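# Move the utility cart and copy paper into the yellow bay

## Task

Push the utility cart through the self-closing door into the other room and leave it parked in the yellow bay so that all four wheels sit inside the tape and none touch it. The case of copy paper must rest in the cart's top tray without any part overhanging the tray's edges. The door must be closed at the end. Either robot or both may be used, but no robot may topple or be left leaning, or the task fails.

## Robot and tools

Robots: two identical Hello Robot Stretch 4 units, r1 and r2. Each has an omni-wheel base, a lift on a mast and one arm that reaches forward and ends in a wrist and a gripper. A robot is about 1.6 m tall, and its base rim lies within 0.23 m of the base origin. Any hard press between the two robots, including one gripper closing on the other's fingers, fails the task, and a hard hit may too. Once bases touch, even a few more millimetres of driving counts as a hard press. Objects touching a robot do not count. The robots do not wait for each other, and equal commands can give travel that differs by up to about 3 cm per metre, which can twist or tip a robot if both carry one load.

Frames: the base frame has its origin on the floor under the base centre, x forward, y left, z up, in metres. hand_pose (a point between the open fingertips) is reported there and may be slightly off. The odometry frame is the base frame where the robot started. Each robot reports in its own frames, so only images, lidar_m and wrist_depth_mm reveal where the robots stand relative to each other.

move: arguments r1, r2, cameras, blocking. blocking must be false, otherwise the call is refused; the call returns within about 0.5 s while motion continues. Each robot gets its own object. Inside it, base takes one offset from the current base position: translate_m (metres, forward positive, -2 to 2), strafe_m (metres, left positive, -2 to 2) or rotate_rad (radians, counter-clockwise positive, -3.2 to 3.2). Only translate_m and strafe_m may be combined, giving a straight diagonal run without turning. joints holds absolute targets by name: lift_m 0 to 1.2, arm_m 0 to 0.55 (metres); wrist_yaw_rad -1.134 to 4.276 (0 forward, positive left, 3.14 folded back); wrist_pitch_rad -1.117 to 4.259 (0 level, 1.57 down); wrist_roll_rad -1.117 to 4.259 (positive clockwise seen from behind); gripper_m -0.038 to 0.141, the fingertip gap in metres. Joint targets past range are clipped and noted; other bad values are refused; unknown keys make the call invalid. pace is slow, default, fast or max (base up to 0.1/0.3/0.4/0.6 m/s). speeds sets a top speed per joint key (not gripper). contact_limits, 0 to 1 (default 0.5), given only beside its own command for arm_m, lift_m, translate_m, strafe_m or rotate_rad, sets how hard that motion may push before stopping; a base limit lasts until the next action naming base. {"end_of_arm": "enable_torque"} alone re-powers wrist or gripper motors that shut off. A new move replaces only the targets it names; other motions keep going. A move with no action returns full state, all images and the scene number. A refused call, or an uncommanded stop, cancels later move, wait and finished_scene calls in that reply.

wait(seconds 0 to 10, cameras) returns the state and ends early once any running move comes to rest. stop(cameras) brakes all motions and re-brakes slack wheels; the braked joints may keep pressing on whatever they touch. zoom_image(camera, region [x0,y0,x1,y1] pixels, at most 504 by 504) enlarges part of the latest image. finished_scene(scene) ends the scene irreversibly; the goal must then hold without help.

Cameras: r1_head_camera, r1_head_left_camera, r1_head_right_camera, r1_wrist_camera, the same for r2, or "all". The "pictures" line gives image order; images may lag the state slightly.

Results: "move" lists each moved robot as done or its worst status. Statuses: moving, done (wheels turned the full amount even if they slipped), off_target (may still push), contact_stop (held back, now slack), time_out (motion ran over 14 s, target dropped), limit_stop_at_own_body, limit_stop_at_tilt (lean above 6 degrees; lift, arm and wheels go slack), torque_fault (motor limp until enable_torque). A robot under "as last shown" was not commanded; its omitted lines are unchanged. on_its_own reports uncommanded behaviour. lidar_m: 12 distances in 30-degree sectors, 1st ahead, counter-clockwise (4th left, 7th behind, 10th right); "-" means nothing seen or closer than 0.25 m; it misses clear objects and thin legs. wrist_depth_mm: 7x7 grid of depths 100 to 2000 mm. base_odometry counts wheel turns only; if turned_by_wheels and turned_by_imu differ by over about 0.1 rad in a move, the base slipped or struck something. base_tilt is in degrees, forward and right positive, with up to 3 degrees of bias. motor_effort is percent of maximum with the action's peak in brackets; servo_current is wrist and gripper current in mA.

Gripping: command about 0.015 or more below the object's width (about 0.06 below resists tugs); -0.02 or lower to close behind a handle. Neither the reading nor done proves a hold; a rise in gripper servo_current does.

Avoid: self-collision when the gripper is over the base with lift low, when tilted up and rolled, or with yaw plus pitch below about -1.1; with the wrist folded back, small tilts or rolls can stop it. Don't turn, drive or stop with over 1 kg held and arm_m above 0.2, especially fast. Keep lift contact limit at least 0.3 for 2 kg. High lift slows the base. Avoid drops, slams, hard pushes on fixed or heavy items and letting things fall far. Time spent thinking lets the scene run on.

Each tool is called after "Request:" as name(argument=value, ...), one argument or row to a line, values as JSON.

## Session

Request:
move(
  blocking=false,
)

Scene clock: 0.00 s.
r1.base_odometry: x=+0.000 y=+0.000 heading=+0.000
r1.turned_by_wheels: +0.000
r1.turned_by_imu: +0.000
r1.base_tilt: forward=-1.6 right=+1.3
r1.lidar_m: 1.92 2.25 3.81 1.93 0.97 0.84 0.83 0.93 0.77 0.76 0.93 1.59
r1.base_status: not commanded
r1.joint_positions: lift_m=+0.127 arm_m=+0.000 wrist_yaw_rad=+3.089 wrist_pitch_rad=+0.002 wrist_roll_rad=+0.000 gripper_m=+0.056
r1.joint_status: not commanded
r1.measured_speeds: all 0
r1.motor_effort: lift_m=+20 arm_m=-4 wheel_0=+0 wheel_1=+1 wheel_2=+1
r1.servo_current: wrist_yaw_rad=39 wrist_pitch_rad=46 wrist_roll_rad=65 gripper_m=39
r1.hand_pose: x=-0.1125 y=+0.1024 z=+0.3046 quat_wxyz=(+0.026, -0.001, +0.000, +1.000) (m; r1's base frame)
r1.wrist_depth_mm: 137 138 - - - - - / 113 139 - - - - - / 117 140 224 - - - - / 137 161 - - - - - / - - - - - - - / - - 191 - 187 - - / 842 759 750 788 788 732 768
r2.base_odometry: x=+0.000 y=+0.000 heading=+0.000
r2.turned_by_wheels: +0.000
r2.turned_by_imu: +0.000
r2.base_tilt: forward=-0.6 right=+0.1
r2.lidar_m: 2.02 1.45 1.40 1.49 2.01 2.22 2.34 3.17 1.60 3.62 2.59 2.46
r2.base_status: not commanded
r2.joint_positions: lift_m=+0.295 arm_m=+0.000 wrist_yaw_rad=+3.133 wrist_pitch_rad=+0.002 wrist_roll_rad=+0.000 gripper_m=+0.056
r2.joint_status: not commanded
r2.measured_speeds: all 0
r2.motor_effort: lift_m=+18 arm_m=-4 wheel_0=+0 wheel_1=-1 wheel_2=+0
r2.servo_current: wrist_yaw_rad=46 wrist_pitch_rad=39 wrist_roll_rad=46 gripper_m=59
r2.hand_pose: x=-0.1167 y=+0.0898 z=+0.4727 quat_wxyz=(+0.004, -0.001, +0.000, +1.000) (m; r2's base frame)
r2.wrist_depth_mm: - 140 - - - - - / - 126 150 - - - - / - 130 185 - - - - / 144 143 272 - - - - / 229 - - - - - - / 226 1576 196 1576 190 1618 1464 / 226 1060 1138 - - 1025 1060
pictures: r1_head_camera, r1_head_left_camera, r1_head_right_camera, r1_wrist_camera, r2_head_camera, r2_head_left_camera, r2_head_right_camera, r2_wrist_camera
Images, in order (width x height): r1_head_camera 420x560, r1_head_left_camera 420x672, r1_head_right_camera 420x672, r1_wrist_camera 616x392, r2_head_camera 420x560, r2_head_left_camera 420x672, r2_head_right_camera 420x672, r2_wrist_camera 616x392.

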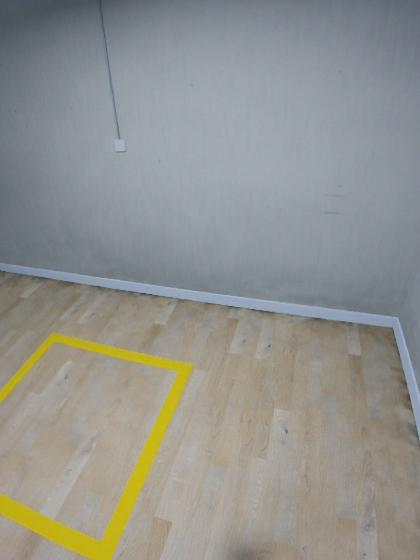

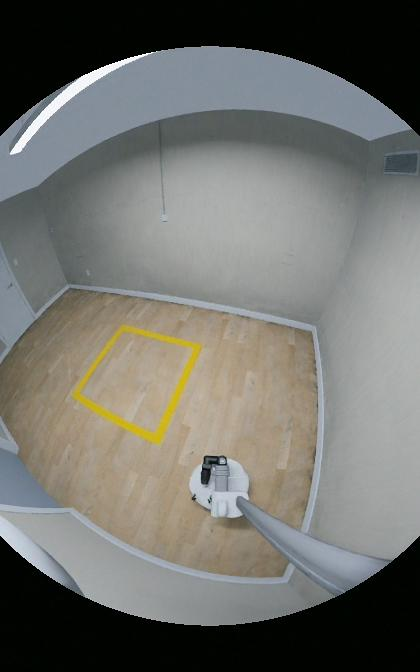

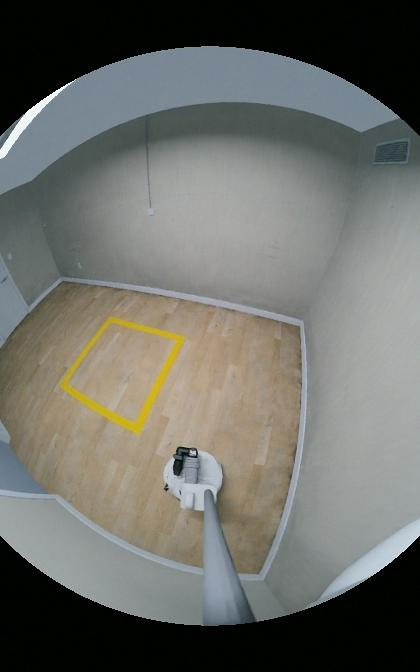

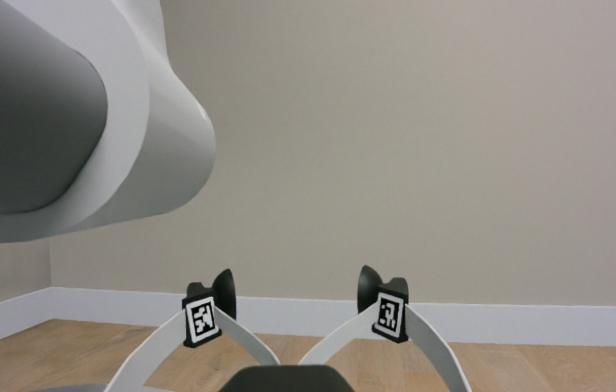

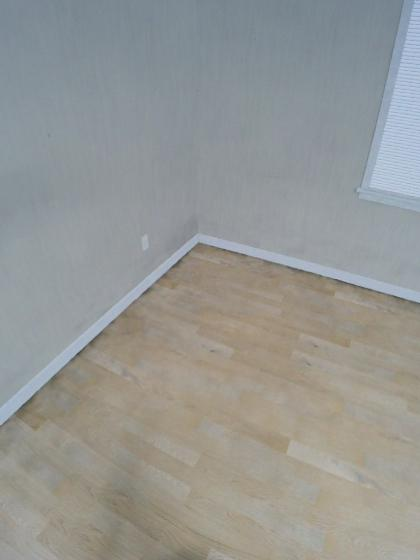

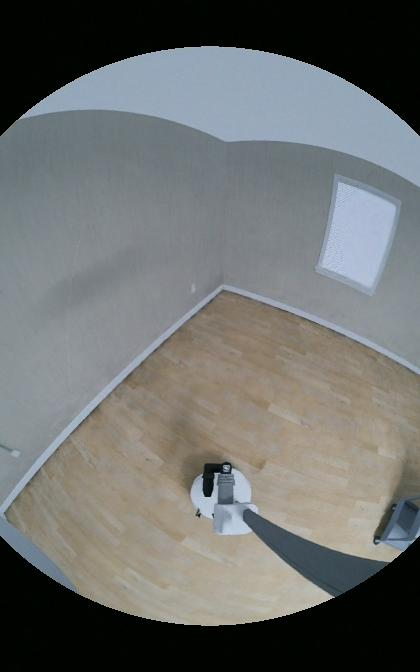

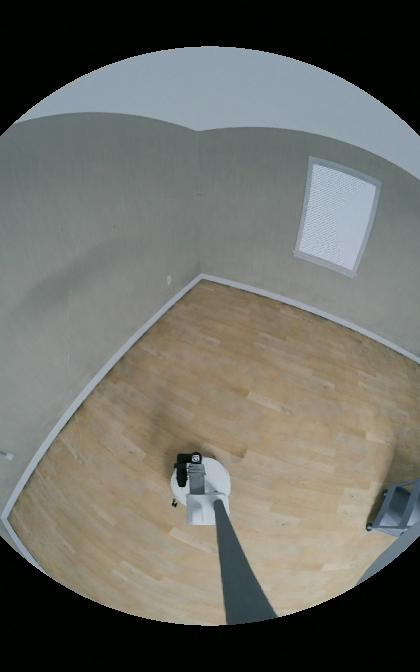

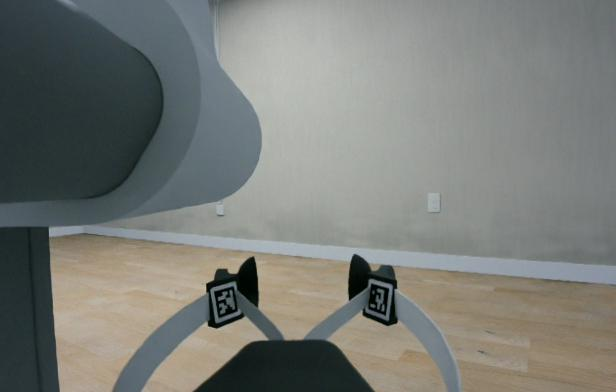

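Request:
move(
  blocking=false,
  r1={"base":{"rotate_rad":1.3}},
  r2={"base":{"rotate_rad":-1.7}},
)

Request:
wait(
  seconds=2,
)

Request:
wait(
  seconds=0.5,
  cameras=["all"],
)

Scene clock: 3.70 s.
move: r1 moving; r2 moving
r1.base_odometry: x=+0.000 y=+0.000 heading=+0.252
r1.turned_by_wheels: +0.252
r1.turned_by_imu: +0.252
r1.base_tilt: forward=-1.6 right=+1.2
r1.lidar_m: 1.98 2.71 3.66 1.25 0.89 0.80 0.87 0.80 0.77 0.82 1.11 1.92
r1.base_status: rotate_rad moving
r1.joint_positions: lift_m=+0.127 arm_m=+0.000 wrist_yaw_rad=+3.089 wrist_pitch_rad=+0.002 wrist_roll_rad=+0.000 gripper_m=+0.056
r1.joint_status: not commanded
r1.measured_speeds: translate_m=-0.001 strafe_m=-0.001 rotate_rad=+0.980 lift_m=+0.000 arm_m=+0.000 wrist_yaw_rad=+0.000 wrist_pitch_rad=+0.000 wrist_roll_rad=+0.000
r1.motor_effort: lift_m=+20(20) arm_m=-4(4) wheel_0=-8(9) wheel_1=-6(9) wheel_2=-7(7)
r1.servo_current: wrist_yaw_rad=59(59) wrist_pitch_rad=39(46) wrist_roll_rad=46(59) gripper_m=39(39)
r1.hand_pose: x=-0.1125 y=+0.1024 z=+0.3046 quat_wxyz=(+0.026, -0.001, +0.000, +1.000) (m; r1's base frame)
r1.wrist_depth_mm: 136 138 - - - - - / 113 139 - - - - - / 114 140 226 - - - - / 137 160 - - - - - / - - - - - - - / - 1060 190 - 187 - - / 778 750 750 798 750 699 732
r2.base_odometry: x=+0.000 y=+0.000 heading=-0.252
r2.turned_by_wheels: -0.252
r2.turned_by_imu: -0.244
r2.base_tilt: forward=-0.7 right=+0.1
r2.lidar_m: 2.52 1.62 1.40 1.40 1.67 2.23 2.24 2.64 1.59 1.63 2.93 2.49
r2.base_status: rotate_rad moving
r2.joint_positions: lift_m=+0.295 arm_m=+0.000 wrist_yaw_rad=+3.133 wrist_pitch_rad=+0.002 wrist_roll_rad=+0.000 gripper_m=+0.056
r2.joint_status: not commanded
r2.measured_speeds: translate_m=+0.000 strafe_m=+0.000 rotate_rad=-0.974 lift_m=+0.000 arm_m=+0.000 wrist_yaw_rad=+0.000 wrist_pitch_rad=+0.000 wrist_roll_rad=+0.000
r2.motor_effort: lift_m=+18(18) arm_m=-4(4) wheel_0=+8(9) wheel_1=+8(10) wheel_2=+9(11)
r2.servo_current: wrist_yaw_rad=33(52) wrist_pitch_rad=39(46) wrist_roll_rad=52(52) gripper_m=39(59)
r2.hand_pose: x=-0.1167 y=+0.0898 z=+0.4727 quat_wxyz=(+0.004, -0.001, +0.000, +1.000) (m; r2's base frame)
r2.wrist_depth_mm: - 141 - - - - - / - 127 150 - - - - / - 130 184 - - - - / 144 143 272 - - - - / 229 - - - - - - / 227 1576 196 1576 190 1661 1464 / 226 1060 1138 - - 1060 1060
pictures: none

Scene clock: 5.10 s.
earlier move: r1 done; r2 moving
r1.base_odometry: x=+0.000 y=+0.000 heading=+1.300
r1.turned_by_wheels: +1.048
r1.turned_by_imu: +1.053
r1.base_tilt: forward=-1.6 right=+1.3
r1.lidar_m: 3.79 1.23 0.89 0.83 0.88 0.82 0.77 0.81 1.10 1.93 2.00 2.67
r1.base_status: done
r1.joint_positions: lift_m=+0.127 arm_m=+0.000 wrist_yaw_rad=+3.089 wrist_pitch_rad=+0.002 wrist_roll_rad=+0.000 gripper_m=+0.056
r1.joint_status: not commanded
r1.measured_speeds: all 0
r1.motor_effort: lift_m=+20(20) arm_m=-4(4) wheel_0=-4(10) wheel_1=-1(9) wheel_2=-1(8)
r1.servo_current: wrist_yaw_rad=52(65) wrist_pitch_rad=46(52) wrist_roll_rad=59(65) gripper_m=39(46)
r1.hand_pose: x=-0.1125 y=+0.1024 z=+0.3046 quat_wxyz=(+0.026, -0.001, +0.000, +1.000) (m; r1's base frame)
r1.wrist_depth_mm: 136 138 - - - - - / 113 139 - - - - - / 118 140 229 - - - - / 137 162 - - - - - / - - - - - - - / - - 191 - 187 - - / 788 707 750 143 778 768 809
r2.base_odometry: x=+0.000 y=+0.000 heading=-1.699
r2.turned_by_wheels: -1.448
r2.turned_by_imu: -1.409
r2.base_tilt: forward=-0.6 right=+0.0
r2.lidar_m: 1.72 2.73 2.48 2.30 1.54 1.40 1.44 1.80 2.23 2.27 2.85 1.60
r2.base_status: rotate_rad moving
r2.joint_positions: lift_m=+0.295 arm_m=+0.000 wrist_yaw_rad=+3.133 wrist_pitch_rad=+0.002 wrist_roll_rad=+0.000 gripper_m=+0.056
r2.joint_status: not commanded
r2.measured_speeds: all 0
r2.motor_effort: lift_m=+18(18) arm_m=-4(4) wheel_0=+2(11) wheel_1=+3(11) wheel_2=+4(11)
r2.servo_current: wrist_yaw_rad=39(59) wrist_pitch_rad=46(46) wrist_roll_rad=39(52) gripper_m=46(59)
r2.hand_pose: x=-0.1167 y=+0.0898 z=+0.4727 quat_wxyz=(+0.004, -0.001, +0.000, +1.000) (m; r2's base frame)
r2.wrist_depth_mm: - 140 - - - - - / - 126 141 - - - - / - 129 185 - - - - / 144 143 207 - - - - / 229 - - - - - - / 227 1576 195 1336 190 - - / 226 1078 1138 - - 1042 1060
wait: 1.40 of 2 s (r1 has come to rest)
pictures: none

Scene clock: 5.33 s.
earlier move: r2 done
r1.base_odometry: x=+0.000 y=+0.000 heading=+1.300
r1.turned_by_wheels: +0.000
r1.turned_by_imu: +0.000
r1.base_tilt: forward=-1.6 right=+1.3
r1.lidar_m: 3.80 1.25 0.90 0.83 0.87 0.82 0.75 0.80 1.09 1.93 1.98 2.70
r1.base_status: done
r1.joint_positions: lift_m=+0.127 arm_m=+0.000 wrist_yaw_rad=+3.089 wrist_pitch_rad=+0.002 wrist_roll_rad=+0.000 gripper_m=+0.056
r1.joint_status: not commanded
r1.measured_speeds: all 0
r1.motor_effort: lift_m=+20(20) arm_m=-4(4) wheel_0=-4(10) wheel_1=-1(9) wheel_2=-1(8)
r1.servo_current: wrist_yaw_rad=52(65) wrist_pitch_rad=39(52) wrist_roll_rad=39(65) gripper_m=39(46)
r1.hand_pose: x=-0.1125 y=+0.1024 z=+0.3046 quat_wxyz=(+0.026, -0.001, +0.000, +1.000) (m; r1's base frame)
r1.wrist_depth_mm: 136 138 - - - - - / 113 139 - - - - - / 118 139 229 - - - - / 137 162 - - - - - / - - - - - - - / - - 190 - 187 - - / 788 707 750 143 788 778 809
r2.base_odometry: x=+0.000 y=+0.000 heading=-1.699
r2.turned_by_wheels: +0.000
r2.turned_by_imu: +0.000
r2.base_tilt: forward=-0.7 right=+0.1
r2.lidar_m: 1.71 2.72 2.49 2.28 1.55 1.40 1.44 1.82 2.23 2.27 2.89 1.58
r2.base_status: done
r2.joint_positions: lift_m=+0.295 arm_m=+0.000 wrist_yaw_rad=+3.133 wrist_pitch_rad=+0.002 wrist_roll_rad=+0.000 gripper_m=+0.056
r2.joint_status: not commanded
r2.measured_speeds: all 0
r2.motor_effort: lift_m=+18(18) arm_m=-3(4) wheel_0=+3(11) wheel_1=+4(11) wheel_2=+5(11)
r2.servo_current: wrist_yaw_rad=46(59) wrist_pitch_rad=46(46) wrist_roll_rad=39(52) gripper_m=52(59)
r2.hand_pose: x=-0.1167 y=+0.0898 z=+0.4727 quat_wxyz=(+0.004, -0.001, +0.000, +1.000) (m; r2's base frame)
r2.wrist_depth_mm: - 140 - - - - - / - 126 141 - - - - / - 130 185 - - - - / 144 143 207 - - - - / 230 - - - - - - / 228 1576 194 1308 190 - - / 226 1060 1118 - - 1042 1060
wait: 0.23 of 0.5 s (r2 has come to rest)
pictures: r1_head_camera, r1_head_left_camera, r1_head_right_camera, r1_wrist_camera, r2_head_camera, r2_head_left_camera, r2_head_right_camera, r2_wrist_camera
Images, in order (width x height): r1_head_camera 420x560, r1_head_left_camera 420x672, r1_head_right_camera 420x672, r1_wrist_camera 616x392, r2_head_camera 420x560, r2_head_left_camera 420x672, r2_head_right_camera 420x672, r2_wrist_camera 616x392.

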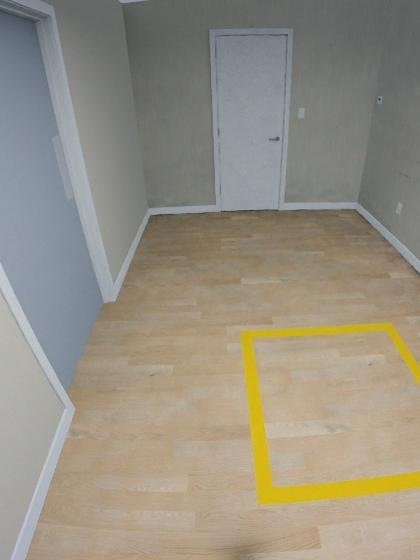

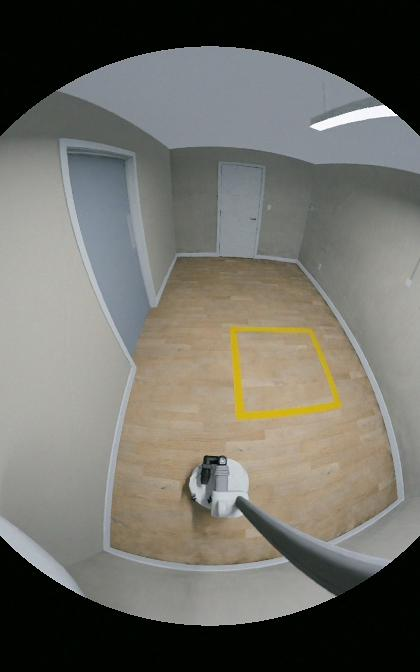

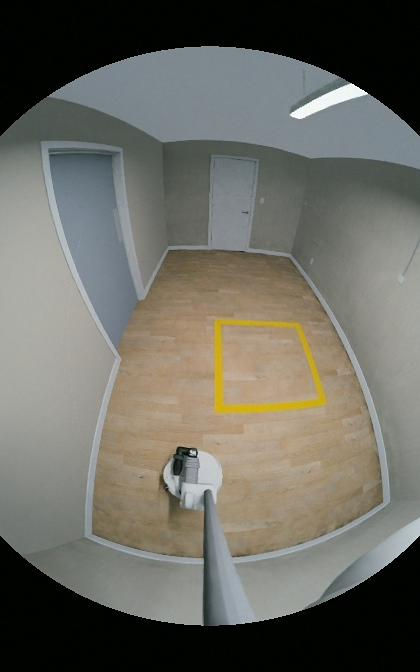

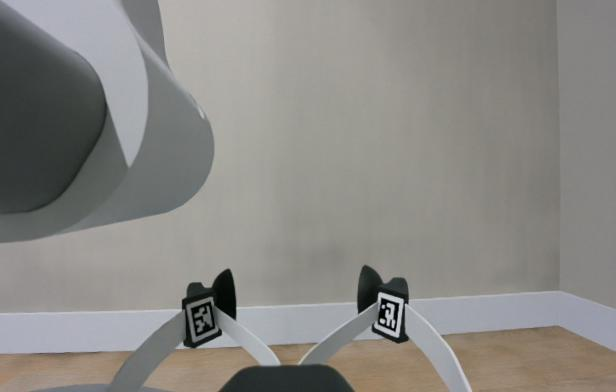

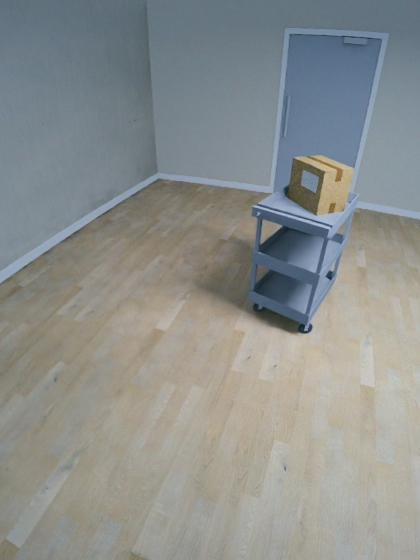

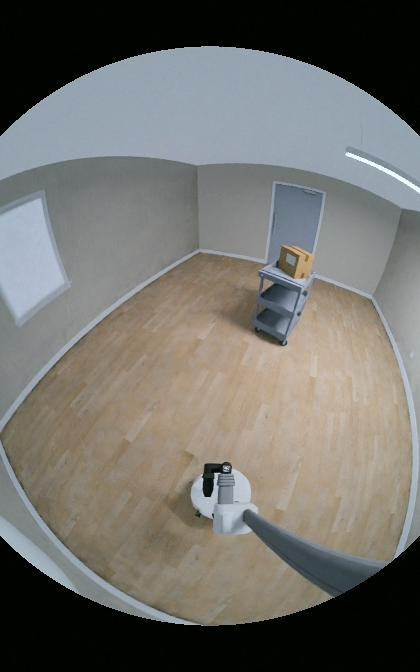

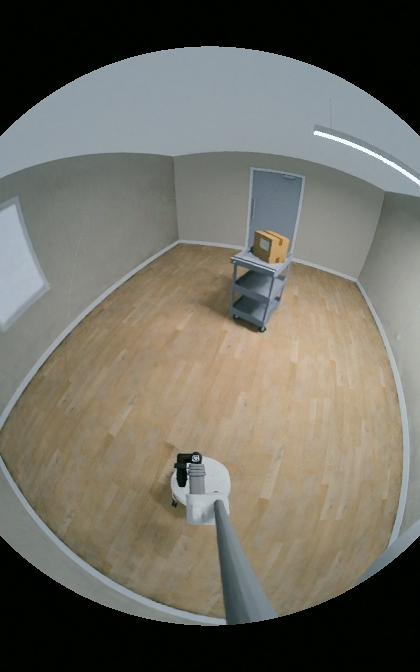

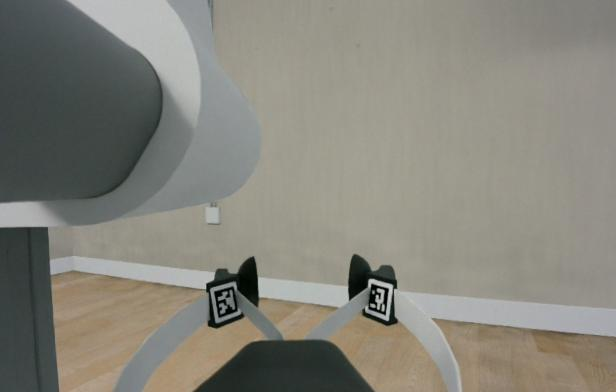

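Request:
zoom_image(
  camera="r2_head_camera",
  region=[220, 10, 420, 350],
)

Request:
zoom_image(
  camera="r1_head_left_camera",
  region=[40, 120, 220, 400],
)

Request:
zoom_image(
  camera="r1_head_camera",
  region=[0, 0, 130, 420],
)

Scaled by 1.482 from the camera's 420x560 image, which has a finer 1200x1600 frame.

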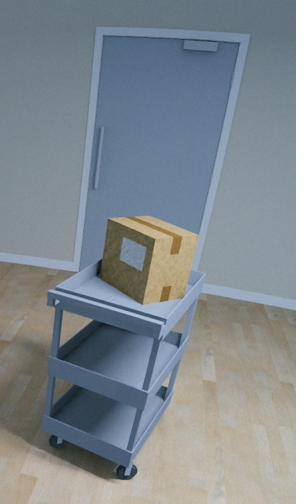

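Scaled by 1.800 from the camera's 420x672 image, which has a finer 600x960 frame.

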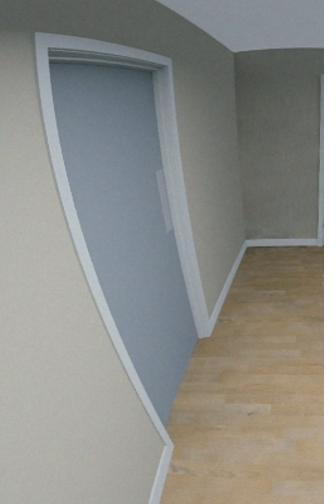

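Scaled by 1.200 from the camera's 420x560 image, which has a finer 600x800 frame.

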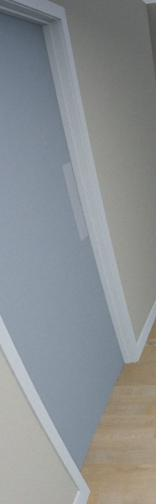

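Request:
move(
  blocking=false,
  r1={"base":{"translate_m":1.37},"joints":{"lift_m":0.8,"wrist_yaw_rad":0,"gripper_m":-0.02}},
  r2={"base":{"translate_m":0.45,"strafe_m":-0.4},"joints":{"lift_m":0.85,"wrist_yaw_rad":0}},
)

Request:
wait(
  seconds=4,
)

Request:
wait(
  seconds=4,
)

Request:
wait(
  seconds=2,
)

Request:
move(
  blocking=false,
  r1={"base":{"rotate_rad":1.57}},
)

Request:
wait(
  seconds=3,
  cameras=["all"],
)

Scene clock: 54.97 s.
move: r1 moving; r2 moving
r1.base_odometry: x=+0.008 y=+0.030 heading=+1.300
r1.turned_by_wheels: +0.000
r1.turned_by_imu: +0.000
r1.base_tilt: forward=-1.6 right=+1.2
r1.lidar_m: 3.77 1.24 0.89 0.84 0.87 0.86 0.81 0.85 1.14 1.91 1.98 2.67
r1.base_status: translate_m moving
r1.joint_positions: lift_m=+0.164 arm_m=+0.000 wrist_yaw_rad=+2.503 wrist_pitch_rad=+0.002 wrist_roll_rad=+0.000 gripper_m=+0.037
r1.joint_status: lift_m moving; wrist_yaw_rad moving; gripper_m moving
r1.measured_speeds: translate_m=+0.122 strafe_m=+0.000 rotate_rad=+0.000 lift_m=+0.146 arm_m=+0.000 wrist_yaw_rad=-1.822 wrist_pitch_rad=+0.000 wrist_roll_rad=+0.000
r1.motor_effort: lift_m=+28(28) arm_m=-4(4) wheel_0=+7(9) wheel_1=+5(7) wheel_2=-7(9)
r1.servo_current: wrist_yaw_rad=85(117) wrist_pitch_rad=39(46) wrist_roll_rad=26(65) gripper_m=111(111)
r1.hand_pose: x=-0.0085 y=+0.2421 z=+0.3421 quat_wxyz=(+0.314, -0.001, +0.000, +0.949) (m; r1's base frame)
r1.wrist_depth_mm: - - - - - - - / - - - - - - - / - - - - - - - / - - - - - - - / - - - - - - - / - - 188 1078 187 - - / - 156 820 158 750 - -
r2.base_odometry: x=-0.025 y=-0.022 heading=-1.700
r2.turned_by_wheels: -0.001
r2.turned_by_imu: +0.000
r2.base_tilt: forward=-0.7 right=+0.1
r2.lidar_m: 1.69 2.75 2.51 2.35 1.57 1.43 1.47 1.85 2.22 2.24 2.84 1.59
r2.base_status: translate_m moving; strafe_m moving
r2.joint_positions: lift_m=+0.333 arm_m=+0.000 wrist_yaw_rad=+2.570 wrist_pitch_rad=+0.002 wrist_roll_rad=+0.000 gripper_m=+0.056
r2.joint_status: lift_m moving; wrist_yaw_rad moving
r2.measured_speeds: translate_m=+0.094 strafe_m=-0.085 rotate_rad=-0.006 lift_m=+0.146 arm_m=+0.000 wrist_yaw_rad=-1.736 wrist_pitch_rad=+0.000 wrist_roll_rad=+0.000
r2.motor_effort: lift_m=+22(26) arm_m=-3(4) wheel_0=+10(12) wheel_1=-6(6) wheel_2=-11(12)
r2.servo_current: wrist_yaw_rad=117(124) wrist_pitch_rad=33(46) wrist_roll_rad=46(52) gripper_m=52(52)
r2.hand_pose: x=-0.0244 y=+0.2295 z=+0.5104 quat_wxyz=(+0.282, -0.001, +0.000, +0.959) (m; r2's base frame)
r2.wrist_depth_mm: - - - - - - - / - - - - - - - / 244 - - - - - - / - - - - - - - / - - - - - - - / - - 190 171 190 1430 1430 / 1182 1138 1205 - - 1098 1118
pictures: none

Scene clock: 57.90 s.
earlier move: r1 moving; r2 done
r1.base_odometry: x=+0.228 y=+0.820 heading=+1.300
r1.turned_by_wheels: +0.000
r1.turned_by_imu: +0.000
r1.base_tilt: forward=-1.6 right=+1.3
r1.lidar_m: 3.07 1.41 1.01 0.85 0.91 1.23 1.62 1.68 2.01 1.90 1.93 2.66
r1.base_status: translate_m moving
r1.joint_positions: lift_m=+0.799 arm_m=+0.000 wrist_yaw_rad=+0.003 wrist_pitch_rad=+0.002 wrist_roll_rad=+0.000 gripper_m=-0.019
r1.joint_status: lift_m moving; wrist_yaw_rad moving; the others done
r1.measured_speeds: translate_m=+0.299 strafe_m=+0.000 rotate_rad=+0.006 lift_m=+0.000 arm_m=+0.000 wrist_yaw_rad=+0.000 wrist_pitch_rad=+0.000 wrist_roll_rad=+0.000
r1.motor_effort: lift_m=+25(29) arm_m=-4(4) wheel_0=+4(9) wheel_1=+4(8) wheel_2=-5(11)
r1.servo_current: wrist_yaw_rad=59(124) wrist_pitch_rad=46(52) wrist_roll_rad=46(65) gripper_m=46(137)
r1.hand_pose: x=+0.4596 y=-0.0866 z=+0.9771 quat_wxyz=(+1.000, +0.000, +0.001, +0.001) (m; r1's base frame)
r1.wrist_depth_mm: - - - - - - - / - - - - - - - / - - - - - - - / - - - - - - - / - - - - - - - / - - - 198 - - - / - - 180 184 154 - -
r2.base_odometry: x=-0.454 y=-0.395 heading=-1.699
r2.turned_by_wheels: +0.000
r2.turned_by_imu: +0.001
r2.base_tilt: forward=-0.7 right=+0.1
r2.lidar_m: 1.06 2.92 2.69 2.72 2.11 1.98 2.02 2.20 2.02 2.07 2.59 1.04
r2.base_status: done
r2.joint_positions: lift_m=+0.850 arm_m=+0.000 wrist_yaw_rad=+0.003 wrist_pitch_rad=+0.002 wrist_roll_rad=+0.000 gripper_m=+0.056
r2.joint_status: all done
r2.measured_speeds: all 0
r2.motor_effort: lift_m=+21(26) arm_m=-4(4) wheel_0=+3(13) wheel_1=-3(7) wheel_2=-3(13)
r2.servo_current: wrist_yaw_rad=39(156) wrist_pitch_rad=39(46) wrist_roll_rad=52(59) gripper_m=46(52)
r2.hand_pose: x=+0.4596 y=-0.0866 z=+1.0275 quat_wxyz=(+1.000, +0.000, +0.001, +0.001) (m; r2's base frame)
r2.wrist_depth_mm: - - - - - - - / - - - - - - - / - - - - - - - / - - - - 1205 - - / - - - - 1098 - - / - - 196 1098 189 - - / - - - - - - -
wait: 2.93 of 4 s (r2 has come to rest)
pictures: none

Scene clock: 60.53 s.
earlier move: r1 done
r1.base_odometry: x=+0.367 y=+1.320 heading=+1.300
r1.turned_by_wheels: +0.000
r1.turned_by_imu: +0.001
r1.base_tilt: forward=-1.6 right=+1.3
r1.lidar_m: 2.56 1.33 1.01 0.96 0.93 1.24 2.13 2.24 1.99 1.88 1.95 2.64
r1.base_status: done
r1.joint_positions: lift_m=+0.800 arm_m=+0.000 wrist_yaw_rad=+0.003 wrist_pitch_rad=+0.002 wrist_roll_rad=+0.000 gripper_m=-0.019
r1.joint_status: all done
r1.measured_speeds: all 0
r1.motor_effort: lift_m=+24(29) arm_m=-4(4) wheel_0=+3(9) wheel_1=+2(8) wheel_2=+2(11)
r1.servo_current: wrist_yaw_rad=46(124) wrist_pitch_rad=46(52) wrist_roll_rad=39(65) gripper_m=52(137)
r1.hand_pose: x=+0.4596 y=-0.0866 z=+0.9771 quat_wxyz=(+1.000, +0.000, +0.001, +0.001) (m; r1's base frame)
r1.wrist_depth_mm: - - - - - - - / - - - - - - - / - - - - - - - / - - - - - - - / - - - - - - - / - - - 198 - - - / - - 179 183 154 - -
r2.base_odometry: x=-0.454 y=-0.395 heading=-1.699
r2.turned_by_wheels: +0.000
r2.turned_by_imu: +0.000
r2.base_tilt: forward=-0.7 right=+0.1
r2.lidar_m: 1.05 2.92 2.68 2.68 2.15 1.98 2.00 2.20 2.04 2.09 2.64 1.03
r2.base_status: done
r2.joint_positions: lift_m=+0.850 arm_m=+0.000 wrist_yaw_rad=+0.003 wrist_pitch_rad=+0.002 wrist_roll_rad=+0.000 gripper_m=+0.056
r2.joint_status: all done
r2.measured_speeds: all 0
r2.motor_effort: lift_m=+21(26) arm_m=-4(4) wheel_0=+3(13) wheel_1=-3(7) wheel_2=-4(13)
r2.servo_current: wrist_yaw_rad=46(156) wrist_pitch_rad=39(46) wrist_roll_rad=52(65) gripper_m=52(52)
r2.hand_pose: x=+0.4596 y=-0.0866 z=+1.0275 quat_wxyz=(+1.000, +0.000, +0.001, +0.001) (m; r2's base frame)
r2.wrist_depth_mm: - - - - - - - / - - - - - - - / - - - - - - - / - - - - 1205 - - / - - - - 1098 - - / - - 196 1118 187 - - / - - - - - - -
wait: 2.63 of 4 s (r1 has come to rest)
pictures: none

Scene clock: 62.53 s.
r1.base_odometry: x=+0.367 y=+1.320 heading=+1.300
r1.turned_by_wheels: +0.000
r1.turned_by_imu: +0.000
r1.base_tilt: forward=-1.6 right=+1.3
r1.lidar_m: 2.55 1.32 1.02 0.95 0.91 1.24 2.13 2.25 1.99 1.87 1.94 2.65
r1.base_status: done
r1.joint_positions: lift_m=+0.800 arm_m=+0.000 wrist_yaw_rad=+0.003 wrist_pitch_rad=+0.002 wrist_roll_rad=+0.000 gripper_m=-0.019
r1.joint_status: all done
r1.measured_speeds: all 0
r1.motor_effort: lift_m=+24(29) arm_m=-4(4) wheel_0=+3(9) wheel_1=+2(8) wheel_2=+2(11)
r1.servo_current: wrist_yaw_rad=52(124) wrist_pitch_rad=52(52) wrist_roll_rad=52(65) gripper_m=52(137)
r1.hand_pose: x=+0.4596 y=-0.0866 z=+0.9771 quat_wxyz=(+1.000, +0.000, +0.001, +0.001) (m; r1's base frame)
r1.wrist_depth_mm: - - - - - - - / - - - - - - - / - - - - - - - / - - - - - - - / - - - - - - - / - - - 199 - - - / - - 180 184 154 - -
r2.base_odometry: x=-0.454 y=-0.395 heading=-1.699
r2.turned_by_wheels: +0.000
r2.turned_by_imu: +0.000
r2.base_tilt: forward=-0.7 right=+0.1
r2.lidar_m: 1.06 2.93 2.68 2.72 2.17 1.98 2.00 2.23 2.02 2.08 2.61 1.07
r2.base_status: done
r2.joint_positions: lift_m=+0.850 arm_m=+0.000 wrist_yaw_rad=+0.003 wrist_pitch_rad=+0.002 wrist_roll_rad=+0.000 gripper_m=+0.056
r2.joint_status: all done
r2.measured_speeds: all 0
r2.motor_effort: lift_m=+21(26) arm_m=-4(4) wheel_0=+3(13) wheel_1=-3(7) wheel_2=-4(13)
r2.servo_current: wrist_yaw_rad=33(156) wrist_pitch_rad=39(46) wrist_roll_rad=46(65) gripper_m=46(52)
r2.hand_pose: x=+0.4596 y=-0.0866 z=+1.0275 quat_wxyz=(+1.000, +0.000, +0.001, +0.001) (m; r2's base frame)
r2.wrist_depth_mm: - - - - - - - / - - - - - - - / - - - - - - - / - - - - 1229 - - / - - - - 1118 - - / - - 196 1078 188 - - / - - - - - - -
wait: 2.00 s; at rest by 0.27 s
pictures: none

Scene clock: 63.03 s.
move: r1 moving
r1.base_odometry: x=+0.367 y=+1.320 heading=+1.552
r1.turned_by_wheels: +0.251
r1.turned_by_imu: +0.252
r1.base_tilt: forward=-1.6 right=+1.3
r1.lidar_m: 1.97 1.13 0.95 0.93 1.03 1.70 2.13 2.27 1.91 1.89 2.13 2.57
r1.base_status: rotate_rad moving
r1.joint_positions: lift_m=+0.800 arm_m=+0.000 wrist_yaw_rad=+0.003 wrist_pitch_rad=+0.002 wrist_roll_rad=+0.000 gripper_m=-0.019
r1.joint_status: not commanded
r1.measured_speeds: translate_m=+0.000 strafe_m=+0.000 rotate_rad=+0.980 lift_m=+0.000 arm_m=+0.000 wrist_yaw_rad=+0.000 wrist_pitch_rad=+0.000 wrist_roll_rad=+0.000
r1.motor_effort: lift_m=+25(25) arm_m=-4(4) wheel_0=-6(9) wheel_1=-6(7) wheel_2=-8(8)
r1.servo_current: wrist_yaw_rad=52(65) wrist_pitch_rad=39(39) wrist_roll_rad=59(59) gripper_m=46(59)
r1.hand_pose: x=+0.4595 y=-0.0867 z=+0.9771 quat_wxyz=(+1.000, +0.000, +0.001, +0.001) (m; r1's base frame)
r1.wrist_depth_mm: - - - - - - - / - - - - - - - / - - - - - - - / - - - - - - - / - - - - - - - / - - - 200 - - - / - 139 180 183 154 - -
r2: as last shown
r2.lidar_m: 1.06 2.95 2.66 2.73 2.16 1.97 2.02 2.21 2.06 2.06 2.61 1.06
r2.motor_effort: lift_m=+21(21) arm_m=-4(4) wheel_0=+3(4) wheel_1=-3(3) wheel_2=-4(4)
r2.servo_current: wrist_yaw_rad=52(59) wrist_pitch_rad=46(46) wrist_roll_rad=59(59) gripper_m=46(52)
r2.wrist_depth_mm: - - - - - - - / - - - - - - - / - - - - - - - / - - - - 1229 - - / - - - - 1078 - - / - - 196 1098 187 - - / - - - - - - -
pictures: none

Scene clock: 64.60 s.
earlier move: r1 done
r1.base_odometry: x=+0.367 y=+1.320 heading=+2.870
r1.turned_by_wheels: +1.318
r1.turned_by_imu: +1.325
r1.base_tilt: forward=-1.6 right=+1.3
r1.lidar_m: 0.96 0.91 1.22 2.13 2.20 1.99 1.89 1.96 2.62 2.56 1.35 1.04
r1.base_status: done
r1.joint_positions: lift_m=+0.800 arm_m=+0.000 wrist_yaw_rad=+0.003 wrist_pitch_rad=+0.002 wrist_roll_rad=+0.000 gripper_m=-0.019
r1.joint_status: not commanded
r1.measured_speeds: all 0
r1.motor_effort: lift_m=+24(25) arm_m=-4(4) wheel_0=-1(10) wheel_1=-2(9) wheel_2=-1(9)
r1.servo_current: wrist_yaw_rad=59(72) wrist_pitch_rad=46(52) wrist_roll_rad=46(59) gripper_m=52(59)
r1.hand_pose: x=+0.4595 y=-0.0867 z=+0.9771 quat_wxyz=(+1.000, +0.000, +0.001, +0.001) (m; r1's base frame)
r1.wrist_depth_mm: 661 - - - - - 759 / 661 741 - - - - 759 / 668 741 - - - - 759 / 668 750 - - - - 768 / 661 741 - - - - 778 / 676 750 183 198 170 - - / 661 715 163 147 144 - -
r2.base_odometry: x=-0.454 y=-0.395 heading=-1.699
r2.turned_by_wheels: +0.000
r2.turned_by_imu: +0.000
r2.base_tilt: forward=-0.7 right=+0.1
r2.lidar_m: 1.06 2.94 2.67 2.71 2.13 1.97 2.01 2.23 2.01 2.06 2.61 1.05
r2.base_status: not commanded
r2.joint_positions: lift_m=+0.850 arm_m=+0.000 wrist_yaw_rad=+0.003 wrist_pitch_rad=+0.002 wrist_roll_rad=+0.000 gripper_m=+0.056
r2.joint_status: not commanded
r2.measured_speeds: all 0
r2.motor_effort: lift_m=+21(21) arm_m=-4(4) wheel_0=+2(4) wheel_1=-3(3) wheel_2=-4(4)
r2.servo_current: wrist_yaw_rad=52(59) wrist_pitch_rad=46(46) wrist_roll_rad=33(59) gripper_m=59(59)
r2.hand_pose: x=+0.4596 y=-0.0866 z=+1.0275 quat_wxyz=(+1.000, +0.000, +0.001, +0.001) (m; r2's base frame)
r2.wrist_depth_mm: - - - - - - - / - - - - - - - / - - - - - - - / - - - - 1205 - - / - - - - 1078 - - / - - 196 1098 188 - - / - - - - - - -
wait: 1.57 of 3 s (r1 has come to rest)
pictures: r1_head_camera, r1_head_left_camera, r1_head_right_camera, r1_wrist_camera, r2_head_camera, r2_head_left_camera, r2_head_right_camera, r2_wrist_camera
Images, in order (width x height): r1_head_camera 420x560, r1_head_left_camera 420x672, r1_head_right_camera 420x672, r1_wrist_camera 616x392, r2_head_camera 420x560, r2_head_left_camera 420x672, r2_head_right_camera 420x672, r2_wrist_camera 616x392.

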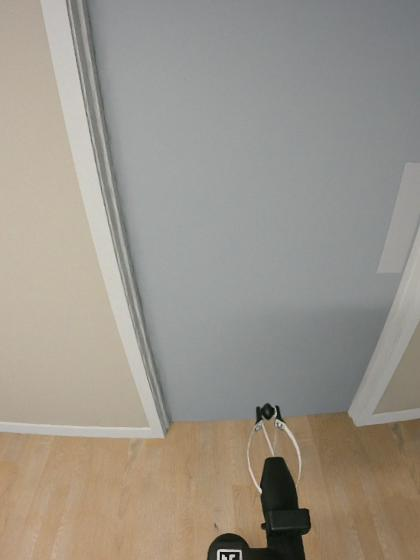

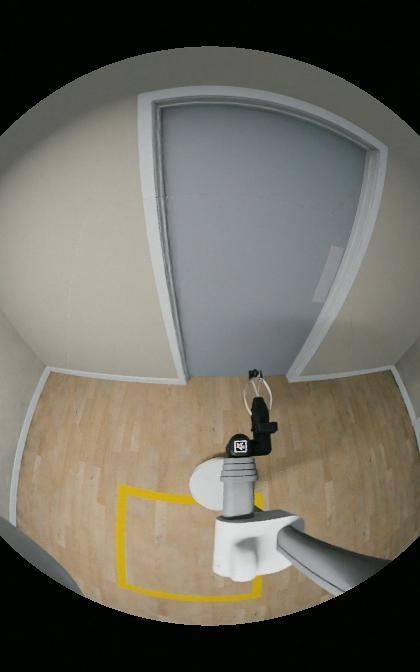

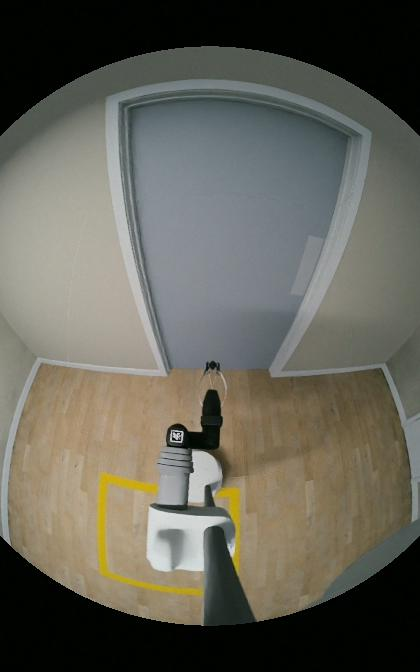

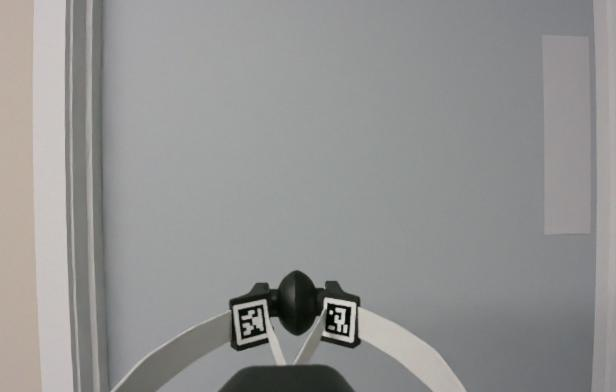

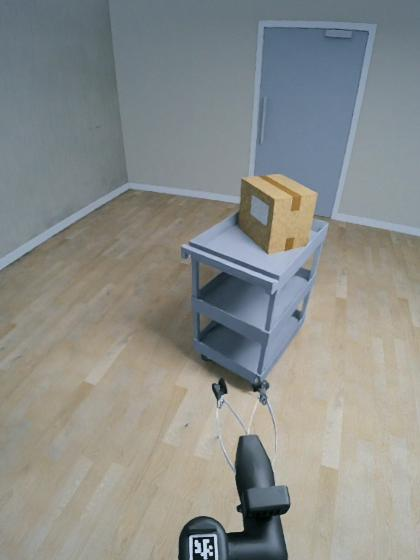

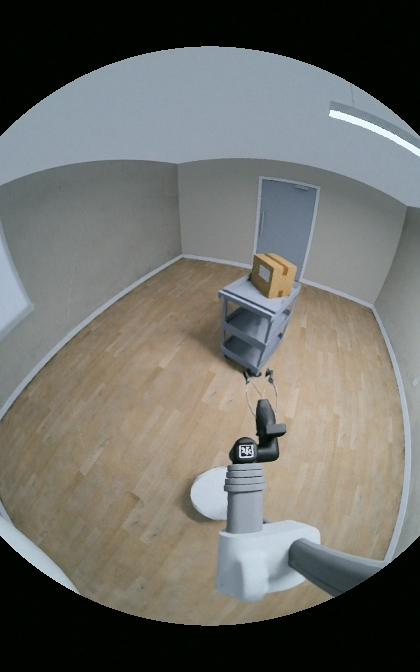

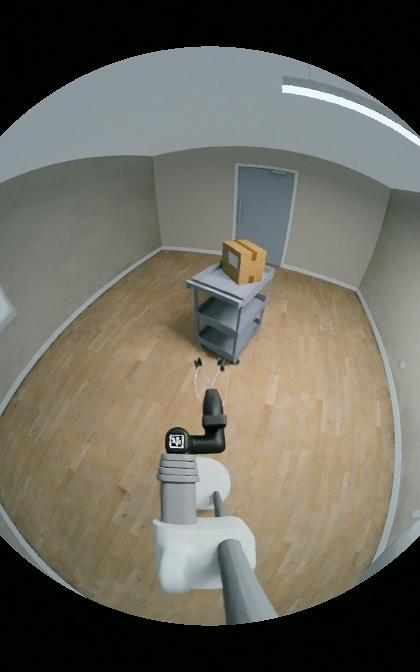

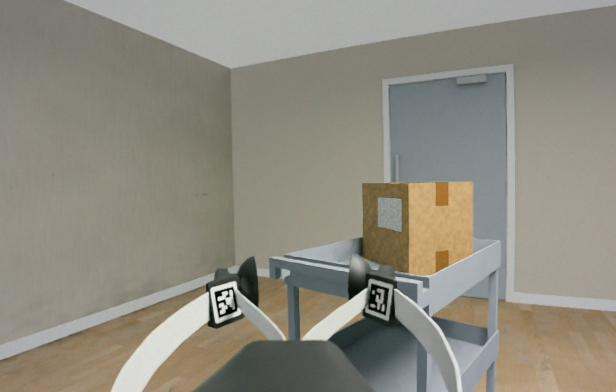

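Request:
zoom_image(
  camera="r2_head_camera",
  region=[170, 160, 350, 400],
)

Request:
zoom_image(
  camera="r2_wrist_camera",
  region=[250, 150, 550, 390],
)

Scaled by 2.100 from the camera's 420x560 image, which has a finer 1200x1600 frame.

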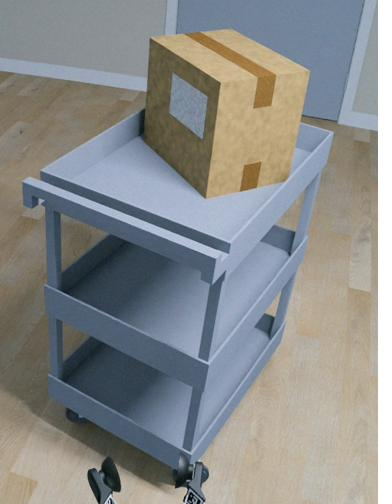

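Scaled by 1.680.

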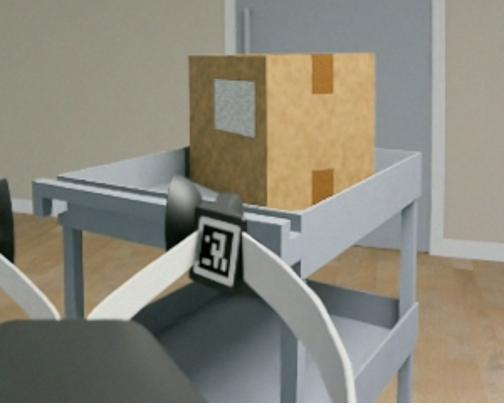

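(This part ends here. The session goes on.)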